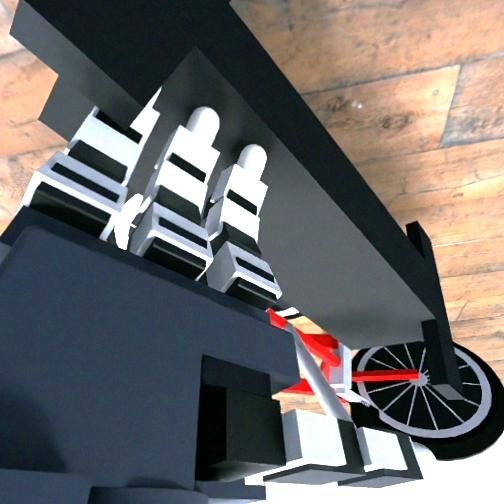

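Call:
move --base '{"strafe_m": -0.04}' --speeds '{"strafe_m": 0.1}'

Call:
move --base '{"translate_m": -0.15}' --speeds '{"translate_m": 0.08}' --cameras '["all"]'

Scene clock: 1949.23 s.
move: done
base_odometry: x=+0.322 y=-1.659 heading=+1.890
base_tilt: forward=-0.3 right=+0.0
base_status: done
joint_positions: joint_1_rad=-0.004 joint_2_rad=+1.117 joint_3_rad=+3.140 joint_4_rad=-1.301 joint_5_rad=-0.009 joint_6_rad=-0.665 joint_7_rad=+0.007 hand_index_mcp=+0.979 hand_index_abd=+0.000 hand_index_pip=+0.144 hand_index_dip=+0.404 hand_middle_mcp=+0.980 hand_middle_abd=+0.015 hand_middle_pip=+0.143 hand_middle_dip=+0.404 hand_ring_mcp=+0.999 hand_ring_abd=+0.003 hand_ring_pip=+0.168 hand_ring_dip=+0.415 hand_thumb_cmc=+0.711 hand_thumb_axl=+0.678 hand_thumb_mcp=+0.227 hand_thumb_ipl=+0.166 hand_current_limit=+0.700 hand_speed=-0.600
joint_status: not commanded
hand_state: goal,goal,goal,goal,goal,goal,goal,goal,goal,goal,blocked,goal,goal,goal,goal,goal
index_mcp_current_ma: -2
index_abd_current_ma: 1
index_pip_current_ma: 9
index_dip_current_ma: 9
middle_mcp_current_ma: 0
middle_abd_current_ma: 40
middle_pip_current_ma: 9
middle_dip_current_ma: 9
ring_mcp_current_ma: 65
ring_abd_current_ma: 6
ring_pip_current_ma: 97
ring_dip_current_ma: 49
thumb_cmc_current_ma: 2
thumb_axl_current_ma: 0
thumb_mcp_current_ma: -9
thumb_ipl_current_ma: -5
hand_goal_index_mcp: 0.980
hand_goal_index_abd: 0.000
hand_goal_index_pip: 0.140
hand_goal_index_dip: 0.400
hand_goal_middle_mcp: 0.980
hand_goal_middle_abd: 0.000
hand_goal_middle_pip: 0.140
hand_goal_middle_dip: 0.400
hand_goal_ring_mcp: 0.980
hand_goal_ring_abd: 0.000
hand_goal_ring_pip: 0.140
hand_goal_ring_dip: 0.400
hand_goal_thumb_cmc: 0.710
hand_goal_thumb_axl: 0.678
hand_goal_thumb_mcp: 0.230
hand_goal_thumb_ipl: 0.168
motor_effort: joint_1_rad=+0(4) joint_2_rad=-39(39) joint_3_rad=+1(2) joint_4_rad=+9(9) joint_5_rad=+0(2) joint_6_rad=+0(2) joint_7_rad=+0(0)
hand_pose: x=+0.6380 y=+0.0291 z=+0.3250 quat_wxyz=(+0.023, -0.709, +0.705, -0.018) (m; base frame)
hand_target: x=+0.6336 y=+0.0438 z=+0.3072 quat_wxyz=(+0.027, -0.668, +0.744, +0.000) (m; base frame)
hand_status: not commanded
pictures: none

Scene clock: 1951.67 s.
move: done
base_odometry: x=+0.369 y=-1.801 heading=+1.890
base_tilt: forward=-0.3 right=+0.0
base_status: done
joint_positions: joint_1_rad=-0.005 joint_2_rad=+1.117 joint_3_rad=+3.135 joint_4_rad=-1.272 joint_5_rad=-0.010 joint_6_rad=-0.636 joint_7_rad=+0.007 hand_index_mcp=+0.978 hand_index_abd=+0.000 hand_index_pip=+0.143 hand_index_dip=+0.403 hand_middle_mcp=+0.999 hand_middle_abd=+0.051 hand_middle_pip=+0.217 hand_middle_dip=+0.427 hand_ring_mcp=+0.989 hand_ring_abd=+0.001 hand_ring_pip=+0.151 hand_ring_dip=+0.408 hand_thumb_cmc=+0.711 hand_thumb_axl=+0.678 hand_thumb_mcp=+0.227 hand_thumb_ipl=+0.166 hand_current_limit=+0.700 hand_speed=-0.600
joint_status: not commanded
hand_state: goal,goal,goal,goal,goal,blocked,blocked,blocked,goal,goal,goal,goal,goal,goal,goal,goal
index_mcp_current_ma: -6
index_abd_current_ma: 1
index_pip_current_ma: 7
index_dip_current_ma: 9
middle_mcp_current_ma: 67
middle_abd_current_ma: 164
middle_pip_current_ma: 305
middle_dip_current_ma: 93
ring_mcp_current_ma: 27
ring_abd_current_ma: 1
ring_pip_current_ma: 34
ring_dip_current_ma: 22
thumb_cmc_current_ma: 1
thumb_axl_current_ma: 0
thumb_mcp_current_ma: -9
thumb_ipl_current_ma: -5
hand_goal_index_mcp: 0.980
hand_goal_index_abd: 0.000
hand_goal_index_pip: 0.140
hand_goal_index_dip: 0.400
hand_goal_middle_mcp: 0.980
hand_goal_middle_abd: 0.000
hand_goal_middle_pip: 0.140
hand_goal_middle_dip: 0.400
hand_goal_ring_mcp: 0.980
hand_goal_ring_abd: 0.000
hand_goal_ring_pip: 0.140
hand_goal_ring_dip: 0.400
hand_goal_thumb_cmc: 0.710
hand_goal_thumb_axl: 0.678
hand_goal_thumb_mcp: 0.230
hand_goal_thumb_ipl: 0.168
motor_effort: joint_1_rad=+2(3) joint_2_rad=-35(39) joint_3_rad=+2(5) joint_4_rad=+3(8) joint_5_rad=+1(2) joint_6_rad=-7(9) joint_7_rad=+0(0)
hand_pose: x=+0.6625 y=+0.0319 z=+0.3279 quat_wxyz=(+0.045, -0.708, +0.704, -0.037) (m; base frame)
hand_target: x=+0.6336 y=+0.0438 z=+0.3072 quat_wxyz=(+0.027, -0.668, +0.744, +0.000) (m; base frame)
hand_status: not commanded
pictures: base_camera, wrist_camera
camera_calibration:
wrist_camera: T_world_to_cam=[[-0.640882, 0.767639, 0.00136544, 0.421574], [0.485802, 0.404205, 0.774993, -0.637145], [0.594363, 0.497342, -0.631968, -0.0747502], [0, 0, 0, 1]] pos_world=[0.624134, -0.0289025, 0.445967]

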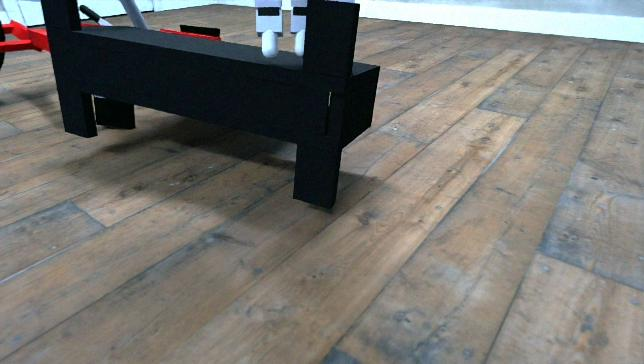

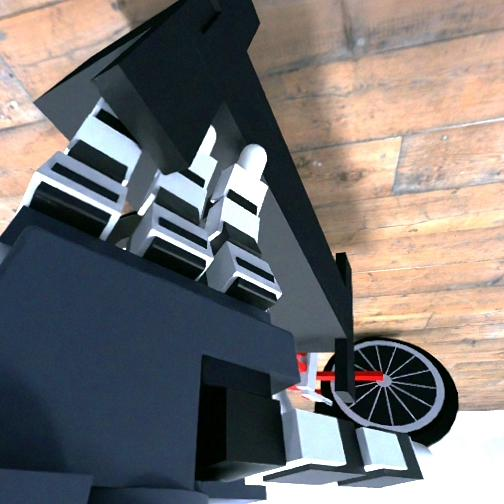

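Call:
move --base '{"translate_m": -0.14, "strafe_m": 0.07}' --speeds '{"translate_m": 0.08}' --cameras '["all"]'

Scene clock: 1964.60 s.
move: done
base_odometry: x=+0.347 y=-1.956 heading=+1.890
base_tilt: forward=-0.3 right=+0.0
base_status: done
joint_positions: joint_1_rad=-0.005 joint_2_rad=+1.117 joint_3_rad=+3.134 joint_4_rad=-1.245 joint_5_rad=-0.010 joint_6_rad=-0.610 joint_7_rad=+0.007 hand_index_mcp=+0.977 hand_index_abd=+0.000 hand_index_pip=+0.143 hand_index_dip=+0.403 hand_middle_mcp=+1.000 hand_middle_abd=+0.052 hand_middle_pip=+0.228 hand_middle_dip=+0.427 hand_ring_mcp=+0.977 hand_ring_abd=-0.002 hand_ring_pip=+0.143 hand_ring_dip=+0.403 hand_thumb_cmc=+0.710 hand_thumb_axl=+0.678 hand_thumb_mcp=+0.227 hand_thumb_ipl=+0.166 hand_current_limit=+0.700 hand_speed=-0.600
joint_status: not commanded
hand_state: goal,goal,goal,goal,goal,blocked,blocked,blocked,goal,goal,goal,goal,goal,goal,goal,goal
index_mcp_current_ma: -7
index_abd_current_ma: 1
index_pip_current_ma: 7
index_dip_current_ma: 9
middle_mcp_current_ma: 69
middle_abd_current_ma: 166
middle_pip_current_ma: 359
middle_dip_current_ma: 93
ring_mcp_current_ma: -6
ring_abd_current_ma: -4
ring_pip_current_ma: 6
ring_dip_current_ma: 9
thumb_cmc_current_ma: 1
thumb_axl_current_ma: 0
thumb_mcp_current_ma: -9
thumb_ipl_current_ma: -5
hand_goal_index_mcp: 0.980
hand_goal_index_abd: 0.000
hand_goal_index_pip: 0.140
hand_goal_index_dip: 0.400
hand_goal_middle_mcp: 0.980
hand_goal_middle_abd: 0.000
hand_goal_middle_pip: 0.140
hand_goal_middle_dip: 0.400
hand_goal_ring_mcp: 0.980
hand_goal_ring_abd: 0.000
hand_goal_ring_pip: 0.140
hand_goal_ring_dip: 0.400
hand_goal_thumb_cmc: 0.710
hand_goal_thumb_axl: 0.678
hand_goal_thumb_mcp: 0.230
hand_goal_thumb_ipl: 0.168
motor_effort: joint_1_rad=+2(4) joint_2_rad=-35(35) joint_3_rad=+3(4) joint_4_rad=+1(3) joint_5_rad=+1(2) joint_6_rad=-10(14) joint_7_rad=+0(0)
hand_pose: x=+0.6853 y=+0.0328 z=+0.3317 quat_wxyz=(+0.065, -0.707, +0.702, -0.055) (m; base frame)
hand_target: x=+0.6336 y=+0.0438 z=+0.3072 quat_wxyz=(+0.027, -0.668, +0.744, +0.000) (m; base frame)
hand_status: not commanded
pictures: base_camera, wrist_camera
camera_calibration:
wrist_camera: T_world_to_cam=[[-0.640305, 0.767451, -0.032077, 0.446232], [0.443437, 0.403424, 0.800383, -0.630933], [0.627195, 0.498265, -0.598631, -0.119862], [0, 0, 0, 1]] pos_world=[0.64068, -0.0282038, 0.447549]

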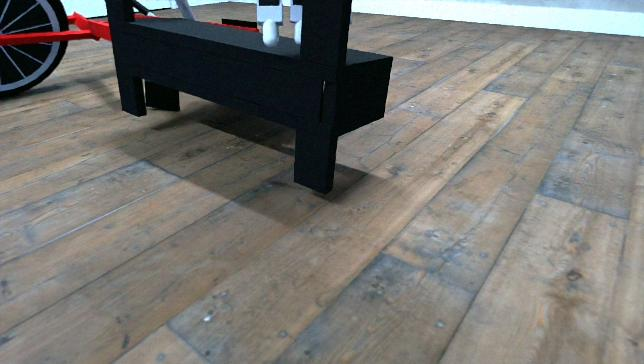

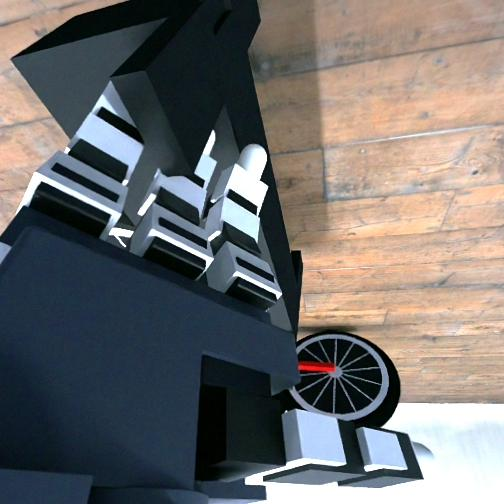

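Call:
move --base '{"translate_m": -0.14, "strafe_m": 0.1}' --speeds '{"translate_m": 0.08}' --cameras '["all"]'

Scene clock: 1972.27 s.
move: done
base_odometry: x=+0.296 y=-2.121 heading=+1.890
base_tilt: forward=-0.2 right=+0.0
base_status: done
joint_positions: joint_1_rad=-0.005 joint_2_rad=+1.116 joint_3_rad=+3.135 joint_4_rad=-1.237 joint_5_rad=-0.010 joint_6_rad=-0.596 joint_7_rad=+0.007 hand_index_mcp=+0.977 hand_index_abd=+0.000 hand_index_pip=+0.143 hand_index_dip=+0.403 hand_middle_mcp=+1.000 hand_middle_abd=+0.051 hand_middle_pip=+0.233 hand_middle_dip=+0.427 hand_ring_mcp=+0.977 hand_ring_abd=-0.002 hand_ring_pip=+0.142 hand_ring_dip=+0.403 hand_thumb_cmc=+0.710 hand_thumb_axl=+0.678 hand_thumb_mcp=+0.227 hand_thumb_ipl=+0.166 hand_current_limit=+0.700 hand_speed=-0.600
joint_status: not commanded
hand_state: goal,goal,goal,goal,blocked,blocked,blocked,blocked,goal,goal,goal,goal,goal,goal,goal,goal
index_mcp_current_ma: -8
index_abd_current_ma: 1
index_pip_current_ma: 7
index_dip_current_ma: 8
middle_mcp_current_ma: 70
middle_abd_current_ma: 162
middle_pip_current_ma: 383
middle_dip_current_ma: 93
ring_mcp_current_ma: -8
ring_abd_current_ma: -4
ring_pip_current_ma: 6
ring_dip_current_ma: 9
thumb_cmc_current_ma: 0
thumb_axl_current_ma: 0
thumb_mcp_current_ma: -9
thumb_ipl_current_ma: -5
hand_goal_index_mcp: 0.980
hand_goal_index_abd: 0.000
hand_goal_index_pip: 0.140
hand_goal_index_dip: 0.400
hand_goal_middle_mcp: 0.980
hand_goal_middle_abd: 0.000
hand_goal_middle_pip: 0.140
hand_goal_middle_dip: 0.400
hand_goal_ring_mcp: 0.980
hand_goal_ring_abd: 0.000
hand_goal_ring_pip: 0.140
hand_goal_ring_dip: 0.400
hand_goal_thumb_cmc: 0.710
hand_goal_thumb_axl: 0.678
hand_goal_thumb_mcp: 0.230
hand_goal_thumb_ipl: 0.168
motor_effort: joint_1_rad=+0(3) joint_2_rad=-35(36) joint_3_rad=+0(2) joint_4_rad=+0(4) joint_5_rad=+0(1) joint_6_rad=-11(15) joint_7_rad=+0(0)
hand_pose: x=+0.6940 y=+0.0324 z=+0.3333 quat_wxyz=(+0.072, -0.706, +0.702, -0.063) (m; base frame)
hand_target: x=+0.6336 y=+0.0438 z=+0.3072 quat_wxyz=(+0.027, -0.668, +0.744, +0.000) (m; base frame)
hand_status: not commanded
pictures: base_camera, wrist_camera
camera_calibration:
wrist_camera: T_world_to_cam=[[-0.638996, 0.767796, -0.0466069, 0.45605], [0.425969, 0.403662, 0.809696, -0.626847], [0.640495, 0.49754, -0.584996, -0.137912], [0, 0, 0, 1]] pos_world=[0.646763, -0.0285029, 0.448133]

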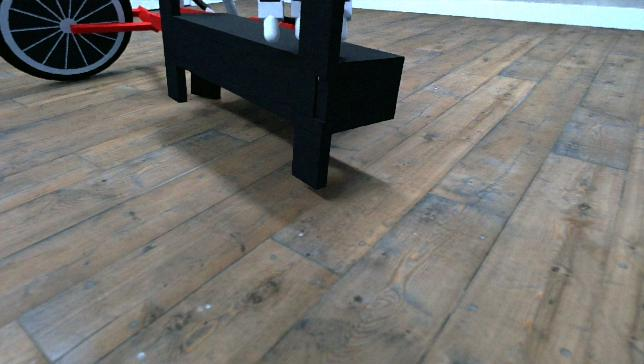

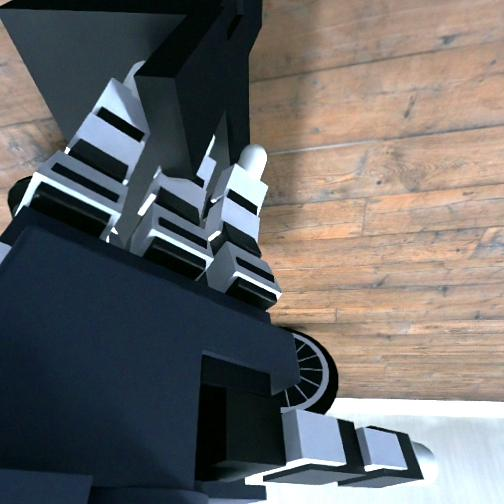

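Call:
move --base '{"translate_m": 0.06}' --speeds '{"translate_m": 0.1}'

Call:
move --joints '{"joint_2_rad": 0.9, "joint_4_rad": -1.337, "joint_6_rad": -0.85}' --min_time_s 2.5 --cameras '["all"]'

Scene clock: 1981.07 s.
move: done
base_odometry: x=+0.277 y=-2.063 heading=+1.890
base_tilt: forward=-0.3 right=+0.0
base_status: done
joint_positions: joint_1_rad=-0.005 joint_2_rad=+1.123 joint_3_rad=+3.137 joint_4_rad=-1.278 joint_5_rad=-0.010 joint_6_rad=-0.616 joint_7_rad=+0.007 hand_index_mcp=+0.977 hand_index_abd=+0.000 hand_index_pip=+0.143 hand_index_dip=+0.403 hand_middle_mcp=+0.978 hand_middle_abd=+0.003 hand_middle_pip=+0.142 hand_middle_dip=+0.403 hand_ring_mcp=+0.979 hand_ring_abd=-0.003 hand_ring_pip=+0.143 hand_ring_dip=+0.404 hand_thumb_cmc=+0.710 hand_thumb_axl=+0.678 hand_thumb_mcp=+0.227 hand_thumb_ipl=+0.166 hand_current_limit=+0.700 hand_speed=-0.600
joint_status: not commanded
hand_state: goal,goal,goal,goal,goal,goal,goal,goal,goal,goal,goal,goal,goal,goal,goal,goal
index_mcp_current_ma: -9
index_abd_current_ma: 1
index_pip_current_ma: 7
index_dip_current_ma: 8
middle_mcp_current_ma: -6
middle_abd_current_ma: 6
middle_pip_current_ma: 4
middle_dip_current_ma: 7
ring_mcp_current_ma: -3
ring_abd_current_ma: -7
ring_pip_current_ma: 7
ring_dip_current_ma: 9
thumb_cmc_current_ma: 0
thumb_axl_current_ma: 0
thumb_mcp_current_ma: -10
thumb_ipl_current_ma: -5
hand_goal_index_mcp: 0.980
hand_goal_index_abd: 0.000
hand_goal_index_pip: 0.140
hand_goal_index_dip: 0.400
hand_goal_middle_mcp: 0.980
hand_goal_middle_abd: 0.000
hand_goal_middle_pip: 0.140
hand_goal_middle_dip: 0.400
hand_goal_ring_mcp: 0.980
hand_goal_ring_abd: 0.000
hand_goal_ring_pip: 0.140
hand_goal_ring_dip: 0.400
hand_goal_thumb_cmc: 0.710
hand_goal_thumb_axl: 0.678
hand_goal_thumb_mcp: 0.230
hand_goal_thumb_ipl: 0.168
motor_effort: joint_1_rad=-1(2) joint_2_rad=-40(41) joint_3_rad=+0(2) joint_4_rad=+10(11) joint_5_rad=+0(2) joint_6_rad=+2(11) joint_7_rad=+0(1)
hand_pose: x=+0.6633 y=+0.0310 z=+0.3227 quat_wxyz=(+0.048, -0.708, +0.704, -0.040) (m; base frame)
hand_target: x=+0.6336 y=+0.0438 z=+0.3072 quat_wxyz=(+0.027, -0.668, +0.744, +0.000) (m; base frame)
hand_status: not commanded
pictures: none

Scene clock: 1983.90 s.
move: done
base_odometry: x=+0.277 y=-2.063 heading=+1.890
base_tilt: forward=-0.3 right=+0.0
base_status: not commanded
joint_positions: joint_1_rad=-0.005 joint_2_rad=+0.904 joint_3_rad=+3.137 joint_4_rad=-1.304 joint_5_rad=-0.010 joint_6_rad=-0.792 joint_7_rad=+0.007 hand_index_mcp=+0.977 hand_index_abd=+0.000 hand_index_pip=+0.143 hand_index_dip=+0.403 hand_middle_mcp=+0.978 hand_middle_abd=+0.003 hand_middle_pip=+0.142 hand_middle_dip=+0.403 hand_ring_mcp=+0.978 hand_ring_abd=-0.003 hand_ring_pip=+0.143 hand_ring_dip=+0.404 hand_thumb_cmc=+0.710 hand_thumb_axl=+0.678 hand_thumb_mcp=+0.227 hand_thumb_ipl=+0.166 hand_current_limit=+0.700 hand_speed=-0.600
joint_status: all done
hand_state: goal,goal,goal,goal,goal,goal,goal,goal,goal,goal,goal,goal,goal,goal,goal,goal
index_mcp_current_ma: -9
index_abd_current_ma: 1
index_pip_current_ma: 7
index_dip_current_ma: 8
middle_mcp_current_ma: -6
middle_abd_current_ma: 6
middle_pip_current_ma: 4
middle_dip_current_ma: 7
ring_mcp_current_ma: -4
ring_abd_current_ma: -7
ring_pip_current_ma: 7
ring_dip_current_ma: 9
thumb_cmc_current_ma: 0
thumb_axl_current_ma: 0
thumb_mcp_current_ma: -10
thumb_ipl_current_ma: -5
hand_goal_index_mcp: 0.980
hand_goal_index_abd: 0.000
hand_goal_index_pip: 0.140
hand_goal_index_dip: 0.400
hand_goal_middle_mcp: 0.980
hand_goal_middle_abd: 0.000
hand_goal_middle_pip: 0.140
hand_goal_middle_dip: 0.400
hand_goal_ring_mcp: 0.980
hand_goal_ring_abd: 0.000
hand_goal_ring_pip: 0.140
hand_goal_ring_dip: 0.400
hand_goal_thumb_cmc: 0.710
hand_goal_thumb_axl: 0.678
hand_goal_thumb_mcp: 0.230
hand_goal_thumb_ipl: 0.168
motor_effort: joint_1_rad=-1(1) joint_2_rad=-38(40) joint_3_rad=-1(1) joint_4_rad=+11(12) joint_5_rad=+0(1) joint_6_rad=+2(3) joint_7_rad=+0(1)
hand_pose: x=+0.6604 y=+0.0312 z=+0.4447 quat_wxyz=(+0.054, -0.708, +0.703, -0.046) (m; base frame)
hand_target: x=+0.6302 y=+0.0457 z=+0.4452 quat_wxyz=(+0.036, -0.671, +0.741, -0.002) (m; base frame)
hand_status: not commanded
pictures: base_camera, wrist_camera
camera_calibration:
wrist_camera: T_world_to_cam=[[-0.641743, 0.766764, -0.0154382, 0.428741], [0.465715, 0.405616, 0.786501, -0.718338], [0.609323, 0.497542, -0.617395, -0.0156203], [0, 0, 0, 1]] pos_world=[0.619201, -0.0296022, 0.561949]

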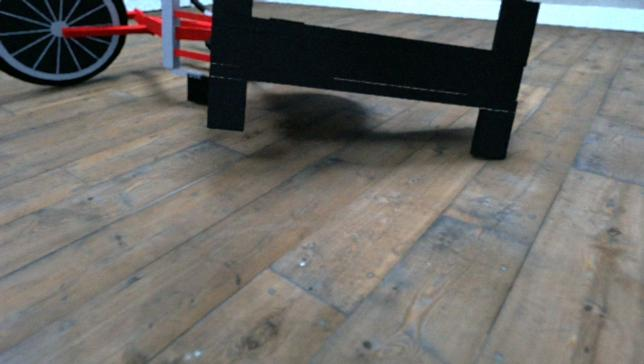

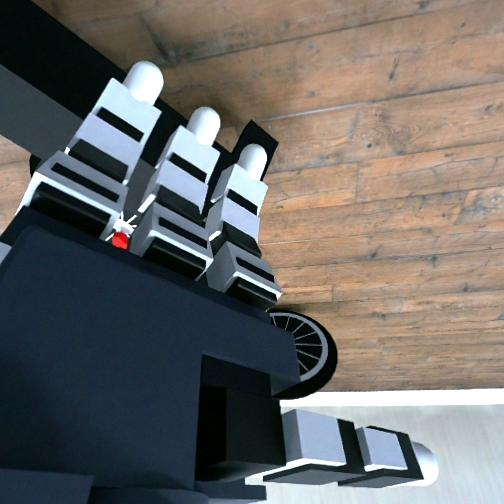

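Call:
move --base '{"translate_m": -0.35}' --joints '{"joint_1_rad": -0.77, "joint_2_rad": -1.2, "joint_3_rad": 3.142, "joint_4_rad": -2.0, "joint_5_rad": 0, "joint_6_rad": -1.1, "joint_7_rad": 2.4}' --min_time_s 4 --cameras '["all"]'

Scene clock: 2004.60 s.
move: done
base_odometry: x=+0.387 y=-2.396 heading=+1.890
base_tilt: forward=-0.3 right=+0.0
base_status: done
joint_positions: joint_1_rad=-0.743 joint_2_rad=-1.183 joint_3_rad=+3.137 joint_4_rad=-1.964 joint_5_rad=-0.010 joint_6_rad=-1.037 joint_7_rad=+2.320 hand_index_mcp=+0.983 hand_index_abd=+0.001 hand_index_pip=+0.142 hand_index_dip=+0.403 hand_middle_mcp=+0.983 hand_middle_abd=+0.003 hand_middle_pip=+0.142 hand_middle_dip=+0.403 hand_ring_mcp=+0.983 hand_ring_abd=+0.001 hand_ring_pip=+0.142 hand_ring_dip=+0.403 hand_thumb_cmc=+0.713 hand_thumb_axl=+0.678 hand_thumb_mcp=+0.227 hand_thumb_ipl=+0.166 hand_current_limit=+0.700 hand_speed=-0.600
joint_status: all done
hand_state: goal,goal,goal,goal,goal,goal,goal,goal,goal,goal,goal,goal,goal,goal,goal,goal
index_mcp_current_ma: 9
index_abd_current_ma: 1
index_pip_current_ma: 5
index_dip_current_ma: 8
middle_mcp_current_ma: 7
middle_abd_current_ma: 5
middle_pip_current_ma: 4
middle_dip_current_ma: 7
ring_mcp_current_ma: 8
ring_abd_current_ma: 1
ring_pip_current_ma: 4
ring_dip_current_ma: 8
thumb_cmc_current_ma: 7
thumb_axl_current_ma: 0
thumb_mcp_current_ma: -10
thumb_ipl_current_ma: -5
hand_goal_index_mcp: 0.980
hand_goal_index_abd: 0.000
hand_goal_index_pip: 0.140
hand_goal_index_dip: 0.400
hand_goal_middle_mcp: 0.980
hand_goal_middle_abd: 0.000
hand_goal_middle_pip: 0.140
hand_goal_middle_dip: 0.400
hand_goal_ring_mcp: 0.980
hand_goal_ring_abd: 0.000
hand_goal_ring_pip: 0.140
hand_goal_ring_dip: 0.400
hand_goal_thumb_cmc: 0.710
hand_goal_thumb_axl: 0.678
hand_goal_thumb_mcp: 0.230
hand_goal_thumb_ipl: 0.168
motor_effort: joint_1_rad=+0(2) joint_2_rad=+15(40) joint_3_rad=+1(3) joint_4_rad=+14(18) joint_5_rad=-1(2) joint_6_rad=+9(10) joint_7_rad=+1(2)
hand_pose: x=+0.2671 y=+0.0378 z=+1.0303 quat_wxyz=(+0.002, -0.578, -0.537, -0.615) (m; base frame)
hand_target: x=+0.2659 y=+0.0408 z=+1.0006 quat_wxyz=(-0.017, -0.567, -0.583, -0.581) (m; base frame)
hand_status: not commanded
pictures: base_camera, wrist_camera
camera_calibration:
wrist_camera: T_world_to_cam=[[0.603725, -0.788518, -0.117282, 0.0112474], [-0.722874, -0.479458, -0.497568, 0.675541], [0.33611, 0.385174, -0.85946, 0.908837], [0, 0, 0, 1]] pos_world=[0.176071, -0.0172986, 1.11856]

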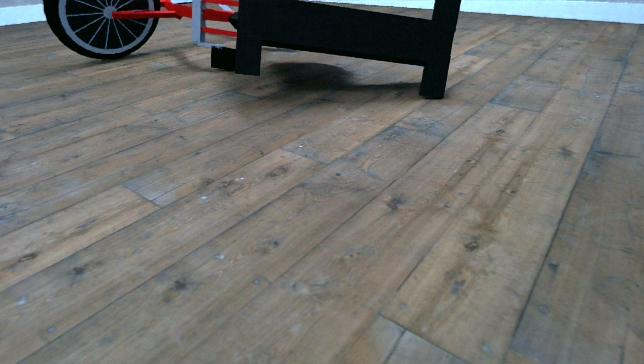

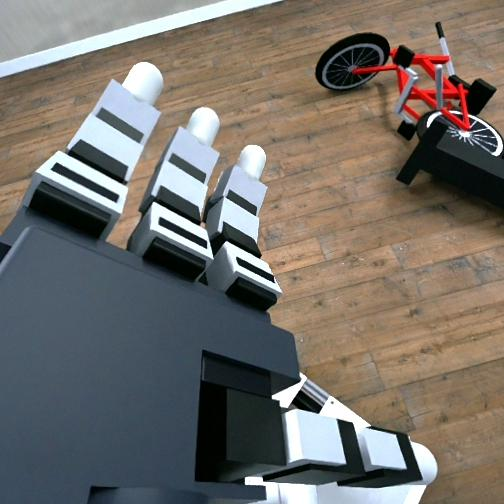

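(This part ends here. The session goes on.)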